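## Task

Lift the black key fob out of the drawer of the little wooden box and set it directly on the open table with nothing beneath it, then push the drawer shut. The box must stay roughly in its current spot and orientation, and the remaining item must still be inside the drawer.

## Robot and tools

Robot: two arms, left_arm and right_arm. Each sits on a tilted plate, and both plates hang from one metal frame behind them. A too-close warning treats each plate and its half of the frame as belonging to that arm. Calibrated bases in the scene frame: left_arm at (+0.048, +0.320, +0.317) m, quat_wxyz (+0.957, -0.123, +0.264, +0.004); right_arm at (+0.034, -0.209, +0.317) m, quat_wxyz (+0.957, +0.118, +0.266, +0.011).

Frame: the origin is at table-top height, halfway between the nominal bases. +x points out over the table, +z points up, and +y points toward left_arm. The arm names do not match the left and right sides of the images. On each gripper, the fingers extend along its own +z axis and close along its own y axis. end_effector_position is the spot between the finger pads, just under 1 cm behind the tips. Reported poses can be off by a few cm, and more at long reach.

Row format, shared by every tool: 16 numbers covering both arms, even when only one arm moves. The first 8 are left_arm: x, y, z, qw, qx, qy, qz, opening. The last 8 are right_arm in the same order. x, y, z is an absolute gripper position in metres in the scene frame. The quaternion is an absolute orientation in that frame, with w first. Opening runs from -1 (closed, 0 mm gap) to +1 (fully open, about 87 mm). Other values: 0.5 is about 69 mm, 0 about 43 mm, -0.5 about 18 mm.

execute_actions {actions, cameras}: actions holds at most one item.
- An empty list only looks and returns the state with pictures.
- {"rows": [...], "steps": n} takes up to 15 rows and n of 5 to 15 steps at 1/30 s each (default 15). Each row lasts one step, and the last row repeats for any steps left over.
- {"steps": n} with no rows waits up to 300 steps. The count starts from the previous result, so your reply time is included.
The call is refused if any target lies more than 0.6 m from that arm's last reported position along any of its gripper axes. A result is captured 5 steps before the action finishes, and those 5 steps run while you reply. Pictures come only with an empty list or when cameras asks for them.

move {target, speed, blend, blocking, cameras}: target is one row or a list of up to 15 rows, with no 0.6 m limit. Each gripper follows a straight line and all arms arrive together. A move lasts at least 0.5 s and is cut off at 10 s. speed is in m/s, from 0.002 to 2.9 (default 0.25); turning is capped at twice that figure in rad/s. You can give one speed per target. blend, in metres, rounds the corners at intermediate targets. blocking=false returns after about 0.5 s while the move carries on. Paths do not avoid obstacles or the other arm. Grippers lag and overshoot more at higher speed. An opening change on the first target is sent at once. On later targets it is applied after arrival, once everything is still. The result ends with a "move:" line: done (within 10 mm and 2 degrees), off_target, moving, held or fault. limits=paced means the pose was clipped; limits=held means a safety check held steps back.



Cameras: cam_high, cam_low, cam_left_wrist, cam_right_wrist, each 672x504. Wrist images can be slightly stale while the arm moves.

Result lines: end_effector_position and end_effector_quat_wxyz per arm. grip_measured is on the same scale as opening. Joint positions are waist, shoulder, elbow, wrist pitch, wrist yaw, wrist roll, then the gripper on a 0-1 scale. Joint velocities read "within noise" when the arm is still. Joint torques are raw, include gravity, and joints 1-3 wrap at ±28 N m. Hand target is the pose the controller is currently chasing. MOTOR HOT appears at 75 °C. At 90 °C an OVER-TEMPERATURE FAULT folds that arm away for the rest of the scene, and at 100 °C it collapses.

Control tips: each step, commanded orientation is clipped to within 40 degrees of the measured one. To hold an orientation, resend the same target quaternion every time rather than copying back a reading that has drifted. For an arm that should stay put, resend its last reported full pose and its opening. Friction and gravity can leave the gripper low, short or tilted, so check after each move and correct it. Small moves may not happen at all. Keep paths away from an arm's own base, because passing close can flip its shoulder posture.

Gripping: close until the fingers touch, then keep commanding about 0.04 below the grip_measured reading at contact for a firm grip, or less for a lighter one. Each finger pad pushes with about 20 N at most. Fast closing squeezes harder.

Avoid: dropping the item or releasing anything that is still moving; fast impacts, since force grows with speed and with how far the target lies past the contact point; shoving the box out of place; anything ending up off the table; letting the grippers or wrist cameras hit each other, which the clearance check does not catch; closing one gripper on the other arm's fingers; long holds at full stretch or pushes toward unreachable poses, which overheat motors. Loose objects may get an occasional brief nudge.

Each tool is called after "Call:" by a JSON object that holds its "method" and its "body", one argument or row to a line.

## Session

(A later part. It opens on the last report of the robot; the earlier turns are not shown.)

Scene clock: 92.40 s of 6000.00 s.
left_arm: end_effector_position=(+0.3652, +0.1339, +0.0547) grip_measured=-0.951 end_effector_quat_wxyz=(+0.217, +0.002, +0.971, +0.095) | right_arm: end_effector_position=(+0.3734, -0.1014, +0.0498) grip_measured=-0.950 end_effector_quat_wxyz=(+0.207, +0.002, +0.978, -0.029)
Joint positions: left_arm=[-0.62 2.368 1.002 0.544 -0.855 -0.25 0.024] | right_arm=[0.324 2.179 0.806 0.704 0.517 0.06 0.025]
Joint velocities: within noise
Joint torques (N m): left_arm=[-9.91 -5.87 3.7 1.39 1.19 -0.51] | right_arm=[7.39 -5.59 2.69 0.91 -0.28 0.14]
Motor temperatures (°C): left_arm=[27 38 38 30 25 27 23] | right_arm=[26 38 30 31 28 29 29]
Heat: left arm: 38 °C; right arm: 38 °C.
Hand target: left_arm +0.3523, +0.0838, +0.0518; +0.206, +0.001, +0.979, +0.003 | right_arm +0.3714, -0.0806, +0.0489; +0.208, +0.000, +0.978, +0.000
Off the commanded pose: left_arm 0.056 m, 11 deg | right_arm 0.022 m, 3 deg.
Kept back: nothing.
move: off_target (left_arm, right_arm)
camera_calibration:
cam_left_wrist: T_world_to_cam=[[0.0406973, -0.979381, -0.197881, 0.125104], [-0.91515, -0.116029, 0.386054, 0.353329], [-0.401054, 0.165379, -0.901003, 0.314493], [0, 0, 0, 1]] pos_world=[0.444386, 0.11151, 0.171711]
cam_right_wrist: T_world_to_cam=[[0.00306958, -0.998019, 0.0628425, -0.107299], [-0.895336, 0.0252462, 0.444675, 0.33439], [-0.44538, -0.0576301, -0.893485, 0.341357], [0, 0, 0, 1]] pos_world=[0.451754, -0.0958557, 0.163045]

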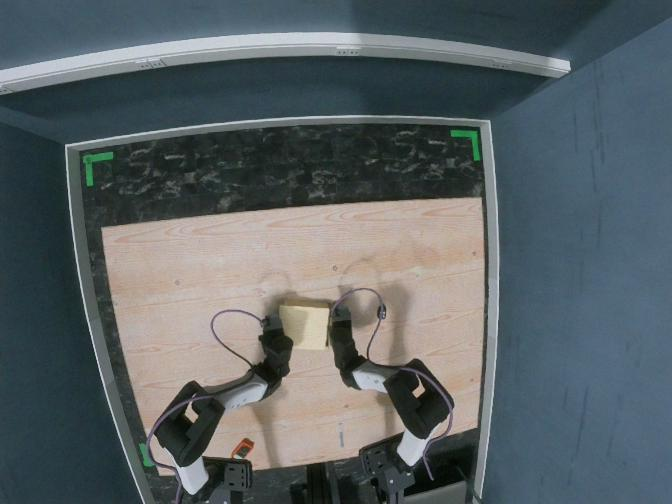

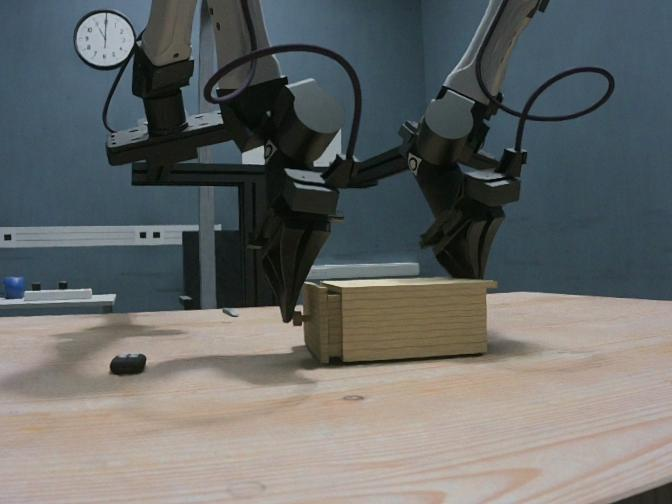

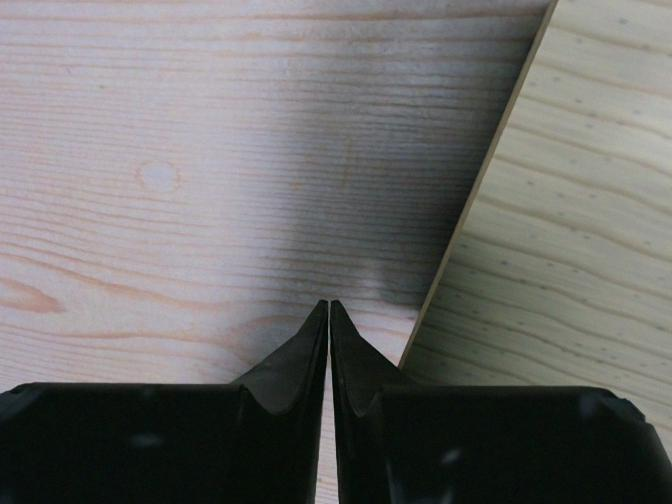

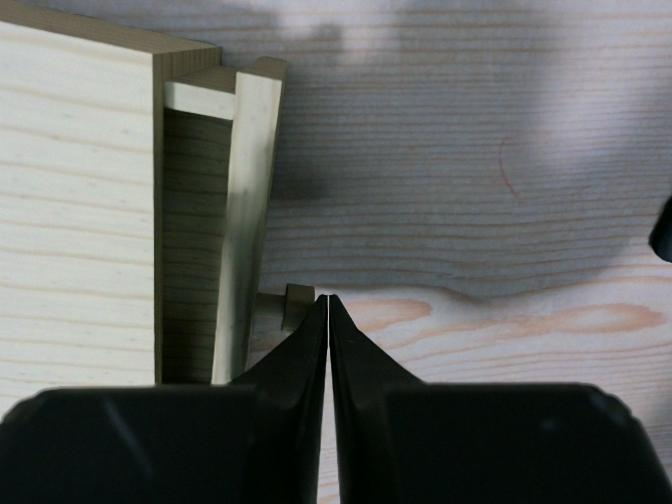

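Call:
{"method": "move", "body": {
  "target": [0.355,0.075,0.045,0.208,0.0,0.978,0.0,-0.95,0.372,-0.045,0.048,0.208,0.0,0.978,0.0,-0.95],
  "speed": 0.05
}}

Call:
{"method": "zoom_image", "body": {
  "camera": "cam_high",
  "region": [220, 250, 420, 400]
}}

Scene clock: 93.60 s of 6000.00 s.
left_arm: end_effector_position=(+0.3647, +0.1328, +0.0566) grip_measured=-0.951 end_effector_quat_wxyz=(+0.216, +0.003, +0.971, +0.102) | right_arm: end_effector_position=(+0.3745, -0.0873, +0.0511) grip_measured=-0.951 end_effector_quat_wxyz=(+0.207, +0.006, +0.976, -0.068)
Joint positions: left_arm=[-0.629 2.368 1.015 0.514 -0.873 -0.262 0.024] | right_arm=[0.395 2.219 0.874 0.639 0.649 0.111 0.025]
Joint velocities: within noise
Joint torques (N m): left_arm=[-10.18 -5.59 3.97 1.47 1.28 -0.56] | right_arm=[9.51 -5.49 3.21 0.91 -0.89 0.26]
Motor temperatures (°C): left_arm=[27 38 38 30 25 27 23] | right_arm=[27 38 30 31 28 29 29]
Heat: left arm: 38 °C; right arm: 38 °C.
Hand target: left_arm +0.3519, +0.0794, +0.0530; +0.205, +0.001, +0.979, +0.004 | right_arm +0.3701, -0.0470, +0.0513; +0.207, -0.001, +0.978, -0.001
Off the commanded pose: left_arm 0.060 m, 12 deg | right_arm 0.042 m, 8 deg.
Kept back: nothing.
move: off_target (left_arm, right_arm)
camera_calibration:
cam_left_wrist: T_world_to_cam=[[0.0411104, -0.976465, -0.211722, 0.124601], [-0.913674, -0.122497, 0.387549, 0.352225], [-0.404363, 0.177512, -0.897207, 0.315543], [0, 0, 0, 1]] pos_world=[0.44429, 0.108803, 0.172983]
cam_right_wrist: T_world_to_cam=[[-0.0208912, -0.990495, 0.135953, -0.0872827], [-0.89402, 0.0793788, 0.44094, 0.33887], [-0.44754, -0.112333, -0.88718, 0.33952], [0, 0, 0, 1]] pos_world=[0.453082, -0.0752129, 0.16366]

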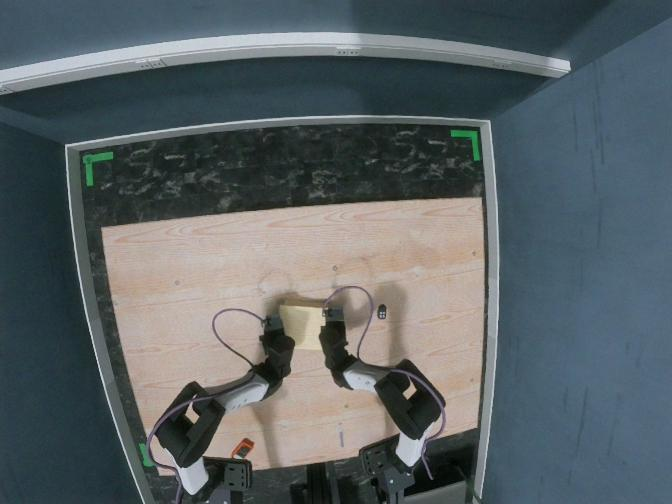

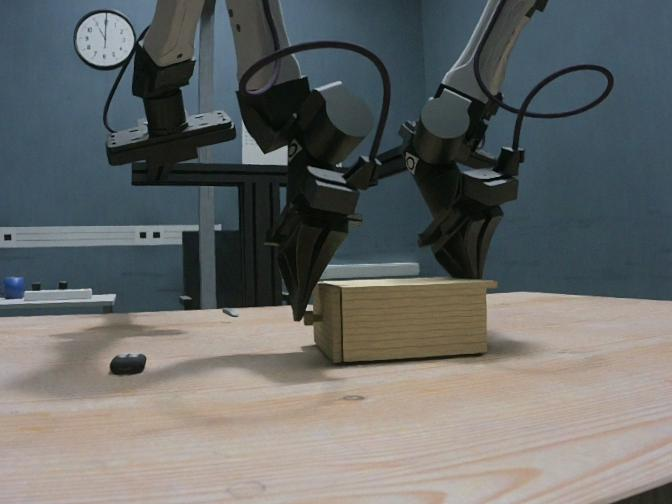

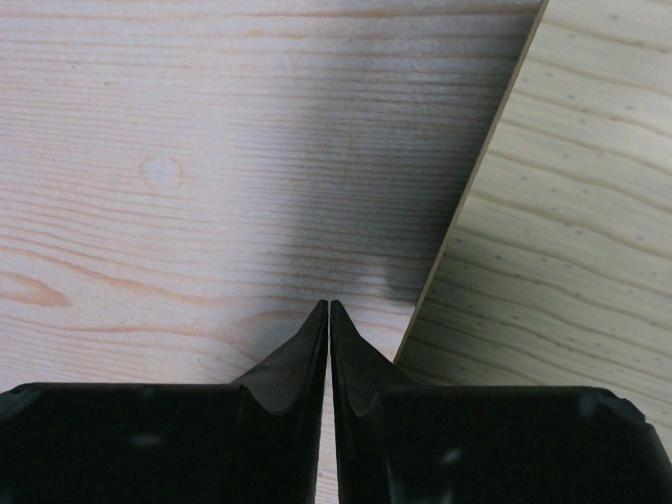

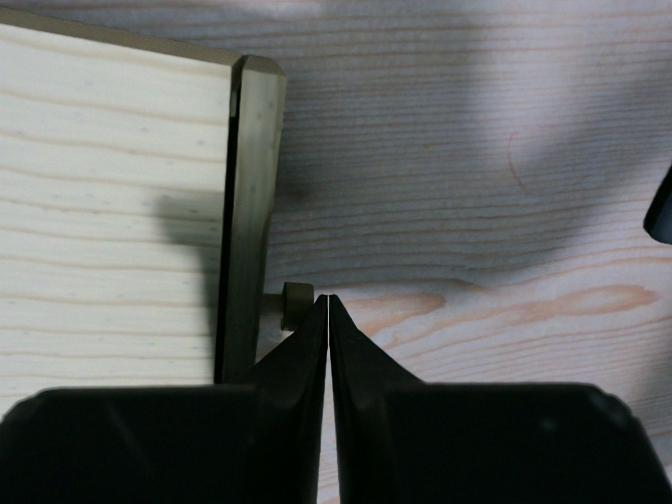

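Scaled by 2.520 from the camera's 672x504 image, which has a finer 960x720 frame.

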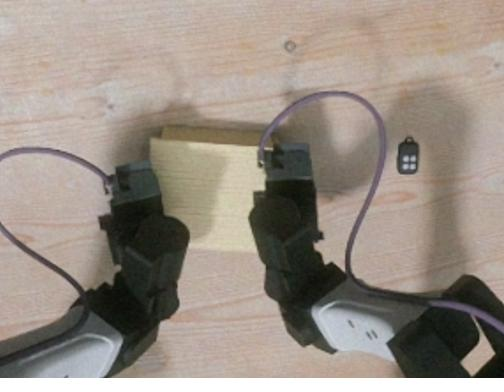

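Call:
{"method": "move", "body": {
  "target": [
    [0.355,0.070,0.045,0.208,0.0,0.978,0.0,-0.95,0.372,-0.022,0.048,0.208,0.0,0.978,0.0,-0.95],
    [0.340,0.160,0.045,0.208,0.0,0.978,0.0,-0.95,0.372,-0.140,0.048,0.208,0.0,0.978,0.0,-0.95],
    [0.340,0.160,0.045,0.208,0.0,0.978,0.0,-0.95,0.425,-0.140,0.048,0.208,0.0,0.978,0.0,-0.95]
  ],
  "speed": [0.05,0.2,0.2]
}}

Call:
{"method": "zoom_image", "body": {
  "camera": "cam_high",
  "region": [220, 250, 420, 400]
}}

Call:
{"method": "zoom_image", "body": {
  "camera": "cam_low",
  "region": [250, 250, 520, 390]
}}

Scene clock: 94.50 s of 6000.00 s.
left_arm: end_effector_position=(+0.3642, +0.1350, +0.0591) grip_measured=-0.951 end_effector_quat_wxyz=(+0.219, +0.004, +0.969, +0.114) | right_arm: end_effector_position=(+0.3719, -0.0879, +0.0530) grip_measured=-0.951 end_effector_quat_wxyz=(+0.203, +0.006, +0.975, -0.088)
Joint positions: left_arm=[-0.637 2.368 1.015 0.508 -0.903 -0.264 0.025] | right_arm=[0.414 2.224 0.888 0.607 0.703 0.125 0.025]
Joint velocities: within noise
Joint torques (N m): left_arm=[-5.82 -8.66 1.81 1.17 -0.05 0.08] | right_arm=[5.15 -7.41 1.51 0.81 0.02 -0.1]
Motor temperatures (°C): left_arm=[28 38 38 30 25 27 23] | right_arm=[27 38 30 31 28 29 29]
Heat: left arm: 38 °C; right arm: 38 °C.
Hand target: left_arm +0.3635, +0.1314, +0.0586; +0.217, +0.003, +0.970, +0.106 | right_arm +0.3721, -0.0853, +0.0529; +0.204, +0.006, +0.976, -0.082
Off the commanded pose: left_arm 0.038 m, 13 deg | right_arm 0.075 m, 10 deg.
Kept back: nothing.
move: held (left_arm, right_arm; a check stopped the path); path passed 0 of 3 targets; limits=held
pose unreachable (left arm): on one or more control steps of this call this arm could not follow its commanded pose, so it was not sent that pose on those steps. It may still have moved: this result reports where it is.
cause: moving toward the commanded pose would bring a part of the arm too close to another arm (this arm's wrist (the part past joint 4) and the right arm's wrist (the part past joint 4), along the way the arms are being sent, or toward where that arm still pushes).
pose unreachable (right arm): on one or more control steps of this call this arm could not follow its commanded pose, so it was not sent that pose on those steps. It may still have moved: this result reports where it is.
cause: moving toward the commanded pose would bring a part of the arm too close to another arm (this arm's wrist (the part past joint 4) and the left arm's wrist (the part past joint 4), at the place that arm was heading or pushing toward when its own hold began).
camera_calibration:
cam_left_wrist: T_world_to_cam=[[0.0459344, -0.970837, -0.235298, 0.126284], [-0.916051, -0.134884, 0.3777, 0.354133], [-0.398423, 0.198195, -0.895532, 0.312202], [0, 0, 0, 1]] pos_world=[0.442992, 0.108491, 0.175545]
cam_right_wrist: T_world_to_cam=[[-0.0272935, -0.98384, 0.176956, -0.0874414], [-0.890259, 0.104434, 0.44332, 0.336435], [-0.454636, -0.145437, -0.878723, 0.339259], [0, 0, 0, 1]] pos_world=[0.451367, -0.0718229, 0.16444]

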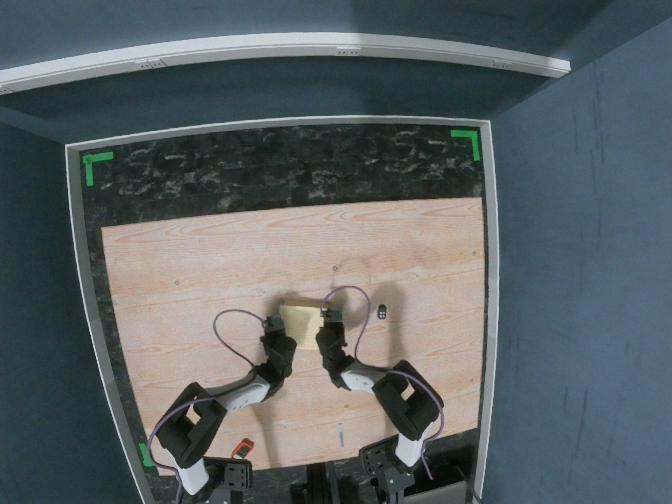

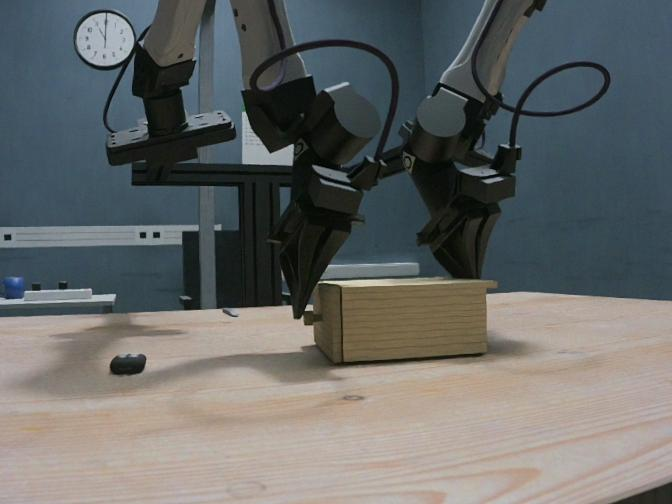

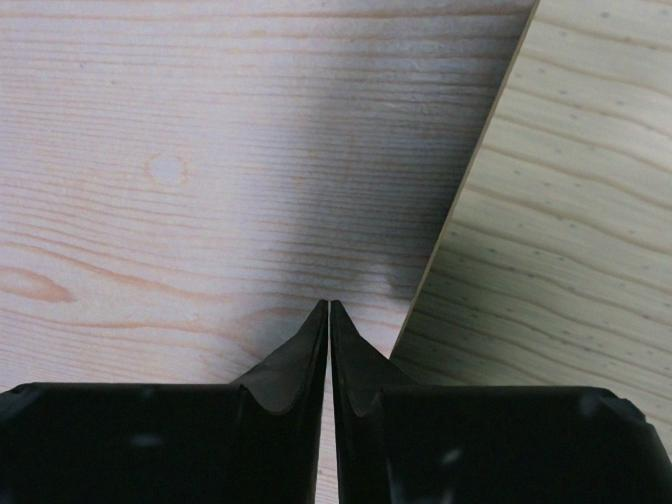

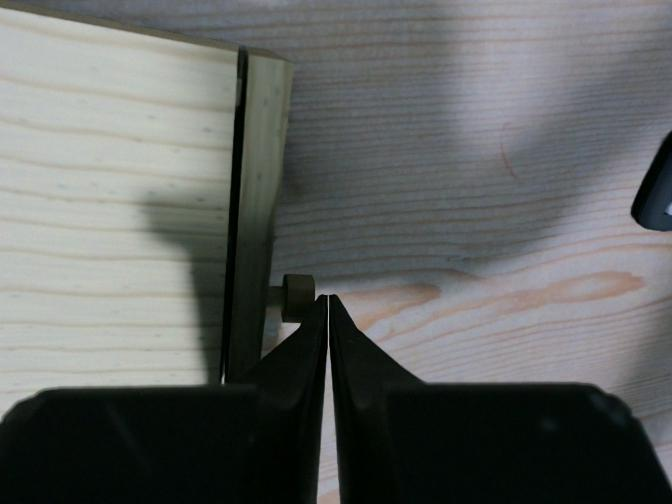

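Scaled by 2.520 from the camera's 672x504 image, which has a finer 960x720 frame.

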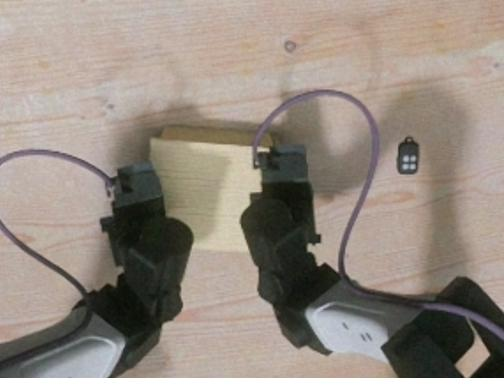

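Scaled by 1.867 from the camera's 672x504 image, which has a finer 960x720 frame.

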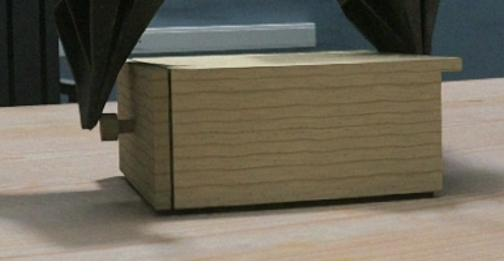

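Call:
{"method": "move", "body": {
  "target": [
    [0.345,0.165,0.055,0.208,0.0,0.978,0.0,-0.95,0.372,-0.140,0.050,0.208,0.0,0.978,0.0,-0.95],
    [0.345,0.165,0.050,0.208,0.0,0.978,0.0,-0.95,0.428,-0.140,0.048,0.208,0.0,0.978,0.0,-0.95]
  ],
  "speed": 0.15
}}

Call:
{"method": "zoom_image", "body": {
  "camera": "cam_high",
  "region": [250, 280, 390, 370]
}}

Call:
{"method": "zoom_image", "body": {
  "camera": "cam_low",
  "region": [250, 250, 520, 390]
}}

Scene clock: 96.53 s of 6000.00 s.
left_arm: end_effector_position=(+0.3378, +0.1644, +0.0501) grip_measured=-0.950 end_effector_quat_wxyz=(+0.201, +0.005, +0.980, +0.005) | right_arm: end_effector_position=(+0.4149, -0.1345, +0.0394) grip_measured=-0.950 end_effector_quat_wxyz=(+0.194, -0.005, +0.981, -0.001)
Joint positions: left_arm=[-0.499 2.287 0.748 0.797 -0.586 -0.162 0.025] | right_arm=[0.179 2.148 0.937 0.556 0.343 -0.029 0.025]
Joint velocities: within noise
Joint torques (N m): left_arm=[-3.49 -7.95 1.11 1.46 0.05 0.22] | right_arm=[3.02 -10.3 2.25 0.87 -0.11 -0.24]
Motor temperatures (°C): left_arm=[28 39 38 30 25 27 23] | right_arm=[27 38 30 31 28 29 29]
Heat: left arm: 39 °C; right arm: 38 °C.
Hand target: left_arm +0.3449, +0.1652, +0.0501; +0.208, +0.000, +0.978, +0.000 | right_arm +0.4279, -0.1400, +0.0478; +0.208, +0.000, +0.978, +0.000
Off the commanded pose: left_arm 0.007 m, 1 deg | right_arm 0.017 m, 2 deg.
Kept back: nothing.
move: off_target (right_arm)
camera_calibration:
cam_left_wrist: T_world_to_cam=[[-0.00650379, -0.9997, -0.0236231, 0.165735], [-0.903108, -0.00427126, 0.429393, 0.308894], [-0.429365, 0.0241269, -0.902809, 0.327215], [0, 0, 0, 1]] pos_world=[0.420537, 0.15911, 0.166691]
cam_right_wrist: T_world_to_cam=[[0.0288795, -0.999535, 0.0098073, -0.148623], [-0.883027, -0.0209129, 0.468856, 0.364756], [-0.468433, -0.0222005, -0.88322, 0.362608], [0, 0, 0, 1]] pos_world=[0.496239, -0.132876, 0.150703]

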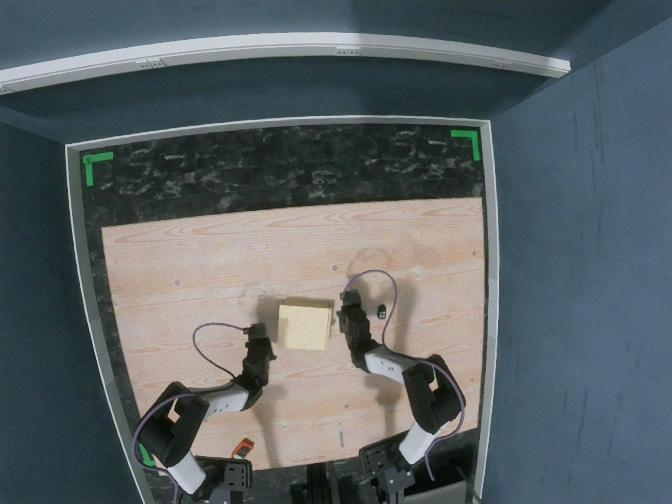

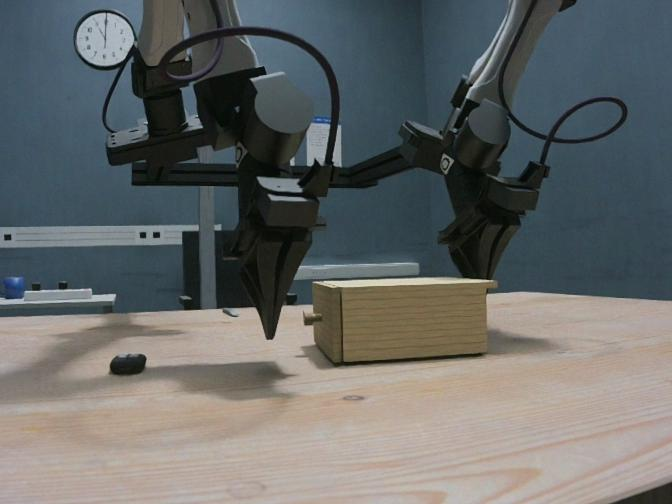

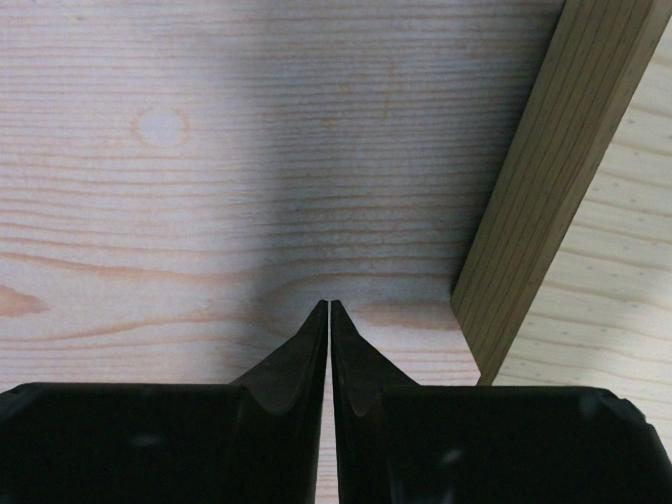

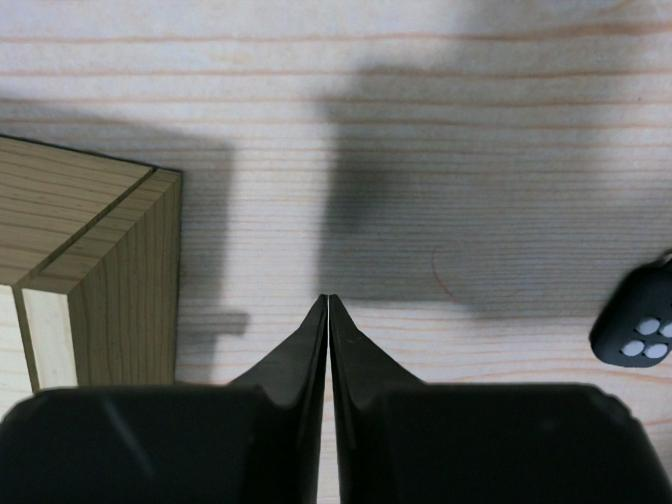

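Scaled by 3.600 from the camera's 672x504 image, which has a finer 960x720 frame.

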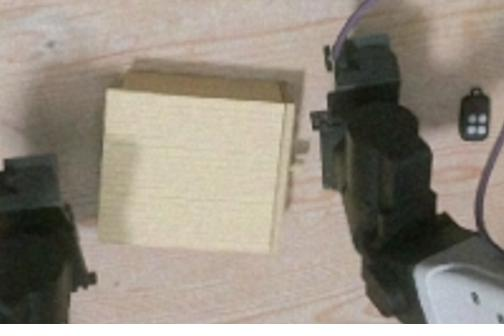

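Scaled by 1.867 from the camera's 672x504 image, which has a finer 960x720 frame.

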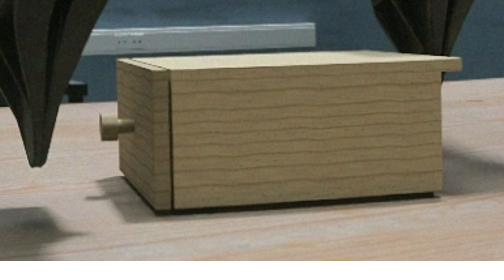

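Call:
{"method": "move", "body": {
  "target": [
    [0.348,0.140,0.048,0.208,0.0,0.978,0.0,-0.95,0.434,-0.098,0.052,0.208,0.0,0.978,0.0,-0.95],
    [0.345,0.085,0.048,0.208,0.0,0.978,0.0,-0.95,0.430,-0.045,0.050,0.208,0.0,0.978,0.0,-0.95]
  ],
  "speed": [0.15,0.06]
}}

Call:
{"method": "zoom_image", "body": {
  "camera": "cam_high",
  "region": [250, 280, 390, 370]
}}

Scene clock: 98.40 s of 6000.00 s.
left_arm: end_effector_position=(+0.3552, +0.1346, +0.0563) grip_measured=-0.951 end_effector_quat_wxyz=(+0.218, +0.001, +0.972, +0.088) | right_arm: end_effector_position=(+0.4334, -0.0905, +0.0540) grip_measured=-0.951 end_effector_quat_wxyz=(+0.207, +0.011, +0.976, -0.064)
Joint positions: left_arm=[-0.629 2.362 0.957 0.584 -0.848 -0.259 0.024] | right_arm=[0.345 2.206 1.082 0.442 0.606 0.081 0.024]
Joint velocities: within noise
Joint torques (N m): left_arm=[-9.57 -5.93 3.4 1.33 1.1 -0.49] | right_arm=[10.1 -5.78 4.62 0.88 -0.83 0.26]
Motor temperatures (°C): left_arm=[28 39 38 30 25 27 23] | right_arm=[27 38 30 31 28 29 28]
Heat: left arm: 39 °C; right arm: 38 °C.
Hand target: left_arm +0.3428, +0.0884, +0.0538; +0.206, +0.001, +0.978, +0.003 | right_arm +0.4275, -0.0470, +0.0533; +0.207, +0.000, +0.978, -0.001
Off the commanded pose: left_arm 0.051 m, 10 deg | right_arm 0.046 m, 7 deg.
Kept back: nothing.
move: off_target (left_arm, right_arm)
camera_calibration:
cam_left_wrist: T_world_to_cam=[[0.0398145, -0.982134, -0.183925, 0.126358], [-0.916113, -0.109371, 0.385713, 0.343093], [-0.398937, 0.153139, -0.9041, 0.312834], [0, 0, 0, 1]] pos_world=[0.434082, 0.113718, 0.173738]
cam_right_wrist: T_world_to_cam=[[-0.0279045, -0.991355, 0.128203, -0.0862679], [-0.893985, 0.0821303, 0.440506, 0.390813], [-0.447227, -0.102319, -0.888548, 0.368985], [0, 0, 0, 1]] pos_world=[0.511993, -0.0798655, 0.166765]

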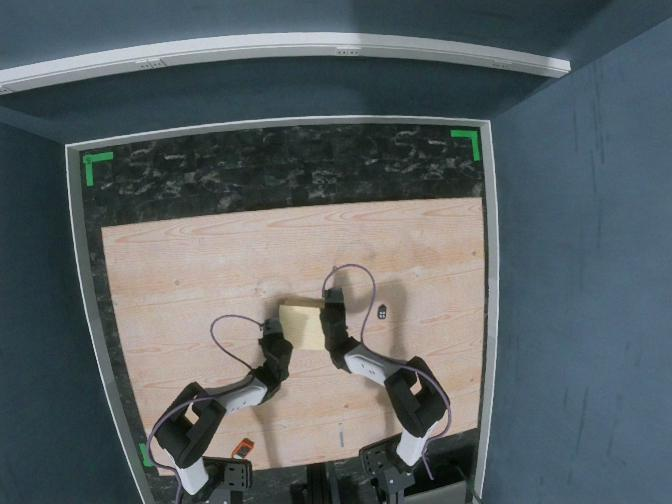

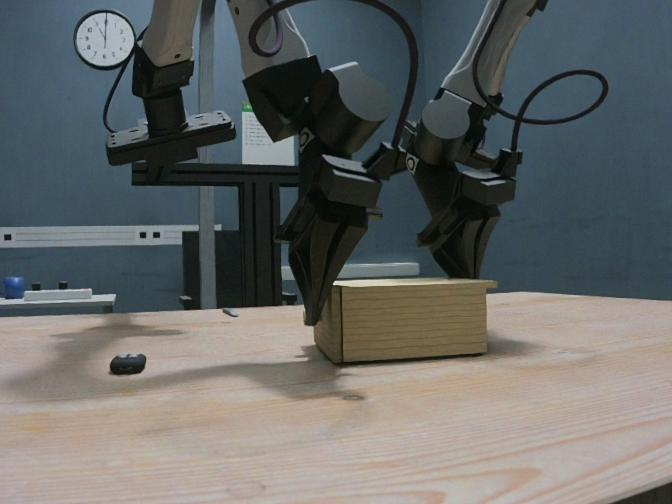

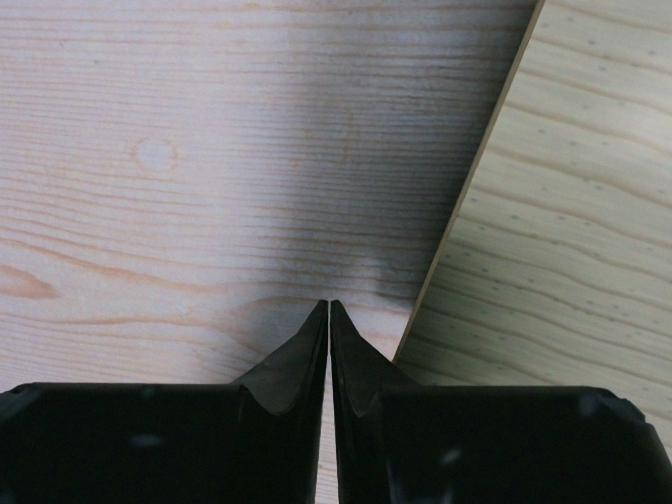

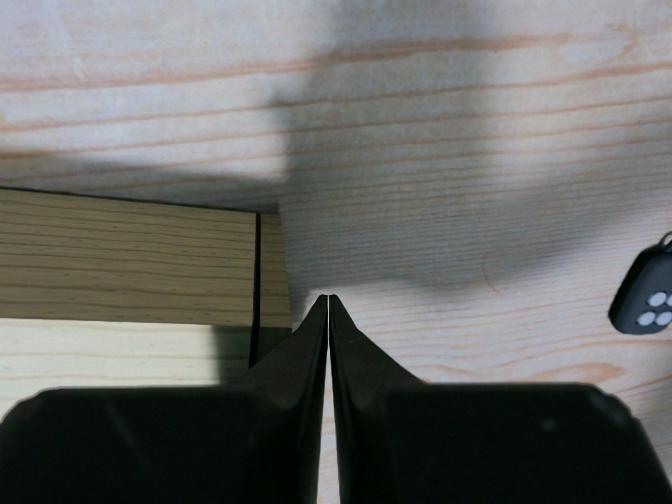

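Scaled by 3.600 from the camera's 672x504 image, which has a finer 960x720 frame.

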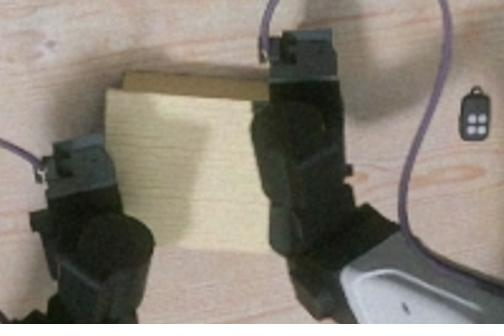

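Call:
{"method": "move", "body": {
  "target": [0.338,0.065,0.048,0.208,0.0,0.978,0.0,-0.95,0.436,-0.022,0.050,0.208,0.0,0.978,0.0,-0.95],
  "speed": 0.05
}}

Call:
{"method": "zoom_image", "body": {
  "camera": "cam_high",
  "region": [250, 280, 390, 370]
}}

Scene clock: 99.57 s of 6000.00 s.
left_arm: end_effector_position=(+0.3492, +0.1291, +0.0622) grip_measured=-0.952 end_effector_quat_wxyz=(+0.220, +0.006, +0.968, +0.118) | right_arm: end_effector_position=(+0.4332, -0.0874, +0.0568) grip_measured=-0.952 end_effector_quat_wxyz=(+0.194, +0.000, +0.976, -0.100)
Joint positions: left_arm=[-0.676 2.38 0.994 0.506 -0.936 -0.303 0.024] | right_arm=[0.378 2.228 1.144 0.349 0.693 0.092 0.024]
Joint velocities: within noise
Joint torques (N m): left_arm=[-10.44 -5.59 3.96 1.45 1.51 -0.61] | right_arm=[11.85 -5.75 5.39 1 -1.26 0.56]
Motor temperatures (°C): left_arm=[28 39 38 30 25 27 23] | right_arm=[27 38 30 31 28 29 28]
Heat: left arm: 39 °C; right arm: 38 °C.
Hand target: left_arm +0.3347, +0.0704, +0.0582; +0.205, +0.002, +0.979, +0.006 | right_arm +0.4313, -0.0256, +0.0577; +0.204, -0.002, +0.979, -0.003
Off the commanded pose: left_arm 0.067 m, 14 deg | right_arm 0.066 m, 12 deg.
Kept back: nothing.
move: off_target (left_arm, right_arm)
camera_calibration:
cam_left_wrist: T_world_to_cam=[[0.0426488, -0.9688, -0.244148, 0.123378], [-0.917575, -0.134662, 0.374063, 0.339184], [-0.395269, 0.208071, -0.894689, 0.307686], [0, 0, 0, 1]] pos_world=[0.427583, 0.101183, 0.17853]
cam_right_wrist: T_world_to_cam=[[-0.01822, -0.979482, 0.200707, -0.0909102], [-0.881731, 0.110386, 0.458657, 0.385186], [-0.471401, -0.168613, -0.86565, 0.3751], [0, 0, 0, 1]] pos_world=[0.514797, -0.0683172, 0.166284]

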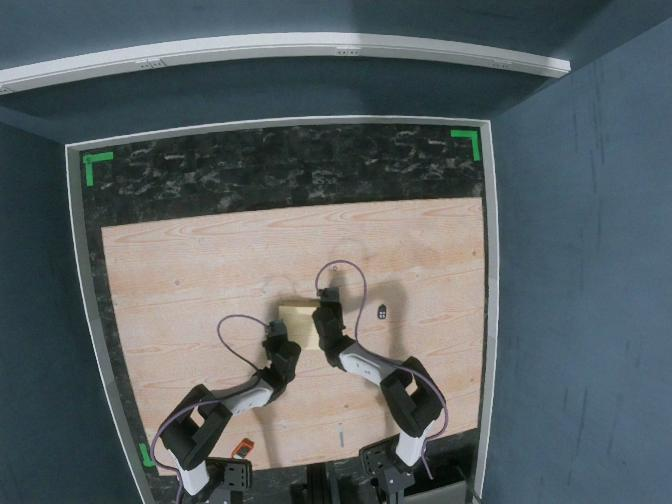

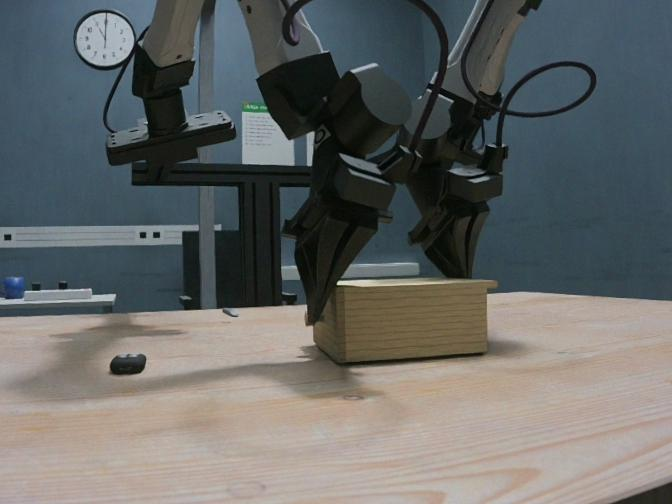

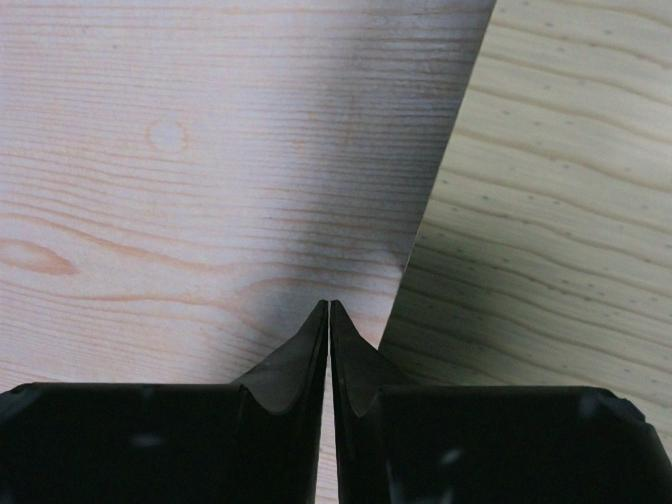

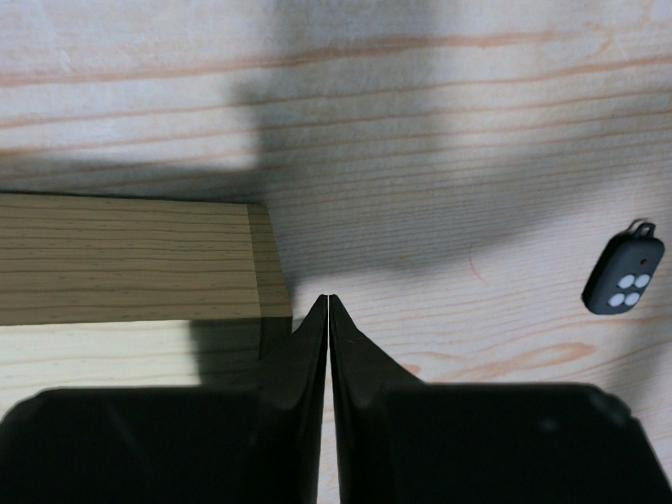

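Scaled by 3.600 from the camera's 672x504 image, which has a finer 960x720 frame.

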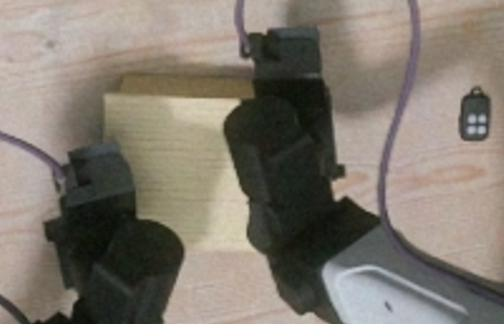

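Call:
{"method": "move", "body": {
  "target": [
    [0.340,0.165,0.06,0.208,0.0,0.978,0.0,-0.95,0.430,-0.145,0.055,0.208,0.0,0.978,0.0,-0.95],
    [0.30,0.18,0.16,0.208,0.0,0.978,0.0,-0.95,0.40,-0.17,0.16,0.208,0.0,0.978,0.0,-0.95]
  ],
  "speed": [0.15,0.25]
}}

Call:
{"method": "zoom_image", "body": {
  "camera": "cam_low",
  "region": [250, 250, 520, 390]
}}

Call:
{"method": "zoom_image", "body": {
  "camera": "cam_high",
  "region": [250, 280, 390, 370]
}}

Scene clock: 101.93 s of 6000.00 s.
left_arm: end_effector_position=(+0.2962, +0.1783, +0.1561) grip_measured=-0.951 end_effector_quat_wxyz=(+0.202, +0.006, +0.979, -0.006) | right_arm: end_effector_position=(+0.3958, -0.1712, +0.1516) grip_measured=-0.950 end_effector_quat_wxyz=(+0.197, -0.006, +0.980, -0.001)
Joint positions: left_arm=[-0.695 1.796 0.456 0.501 -0.703 -0.333 0.025] | right_arm=[0.19 1.622 0.694 0.277 0.351 -0.026 0.025]
Joint velocities: within noise
Joint torques (N m): left_arm=[-4.12 -6.93 2.4 1.11 -0.28 0.06] | right_arm=[3.93 -8.69 3.28 0.84 0.11 0]
Motor temperatures (°C): left_arm=[28 40 38 30 25 27 23] | right_arm=[27 38 30 31 28 29 28]
Heat: left arm: 40 °C; right arm: 38 °C.
Hand target: left_arm +0.3000, +0.1800, +0.1599; +0.208, +0.000, +0.978, +0.000 | right_arm +0.4000, -0.1700, +0.1597; +0.208, +0.000, +0.978, +0.000
Off the commanded pose: left_arm 0.006 m, 1 deg | right_arm 0.009 m, 1 deg.
Kept back: nothing.
move: done
camera_calibration:
cam_left_wrist: T_world_to_cam=[[-0.0128428, -0.999913, -0.00293607, 0.180575], [-0.903415, 0.0103448, 0.428642, 0.223482], [-0.428575, 0.00815746, -0.903469, 0.407419], [0, 0, 0, 1]] pos_world=[0.378826, 0.174924, 0.272827]
cam_right_wrist: T_world_to_cam=[[0.0307371, -0.99948, 0.00978476, -0.186615], [-0.88597, -0.0227118, 0.463187, 0.296281], [-0.462724, -0.022906, -0.886207, 0.449995], [0, 0, 0, 1]] pos_world=[0.476456, -0.169482, 0.263381]

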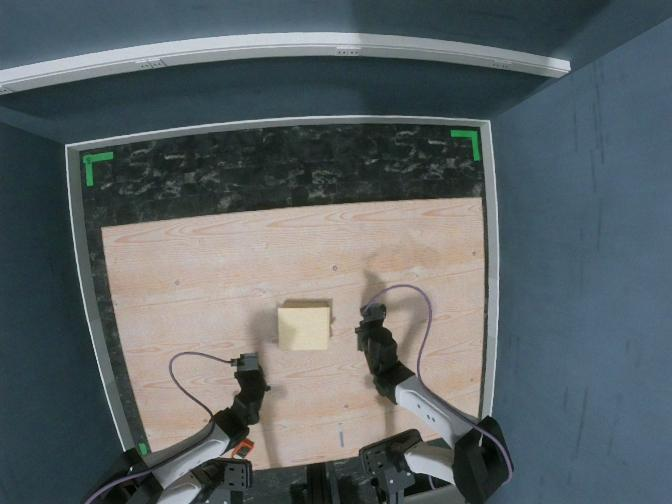

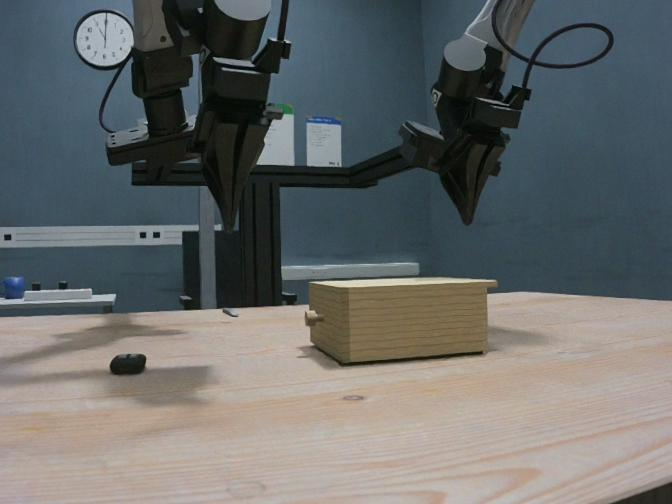

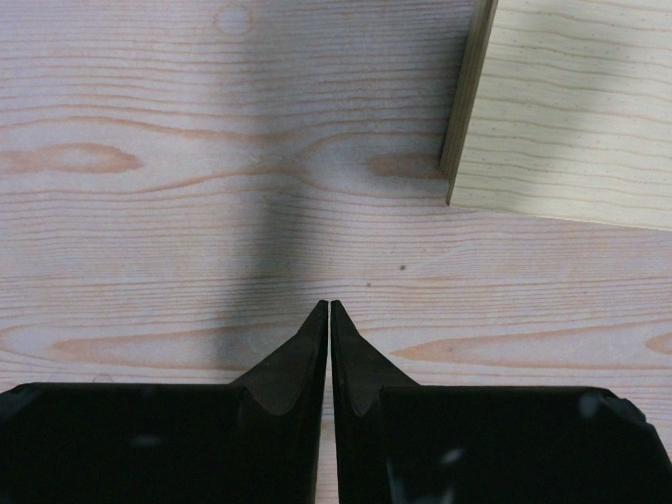

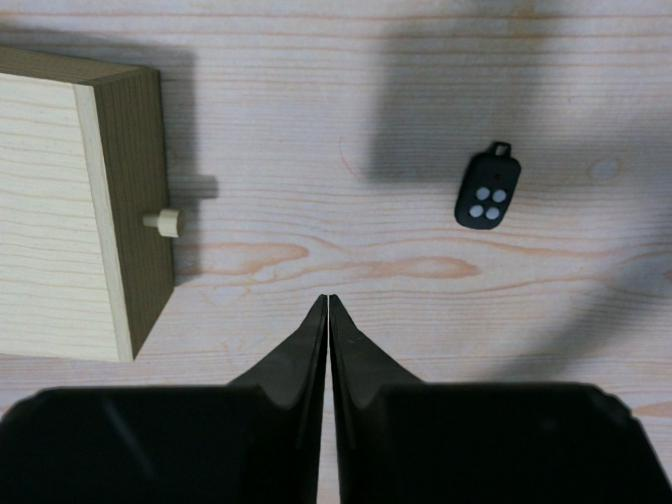

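Scaled by 1.867 from the camera's 672x504 image, which has a finer 960x720 frame.

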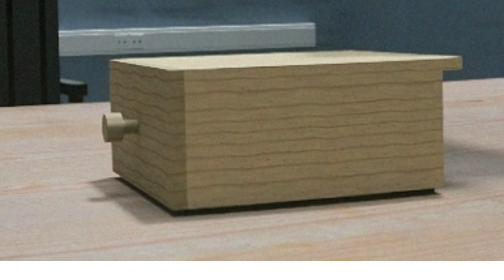

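Scaled by 3.600 from the camera's 672x504 image, which has a finer 960x720 frame.

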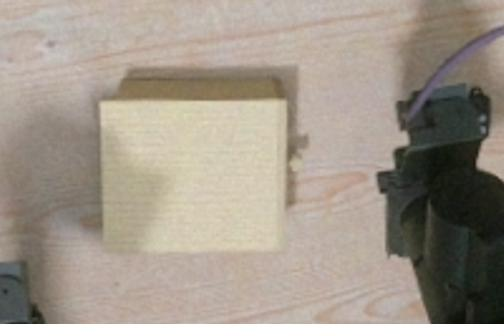

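Call:
{"method": "finished_scene", "body": {
  "scene": 1
}}

The scene is finished: the task was done.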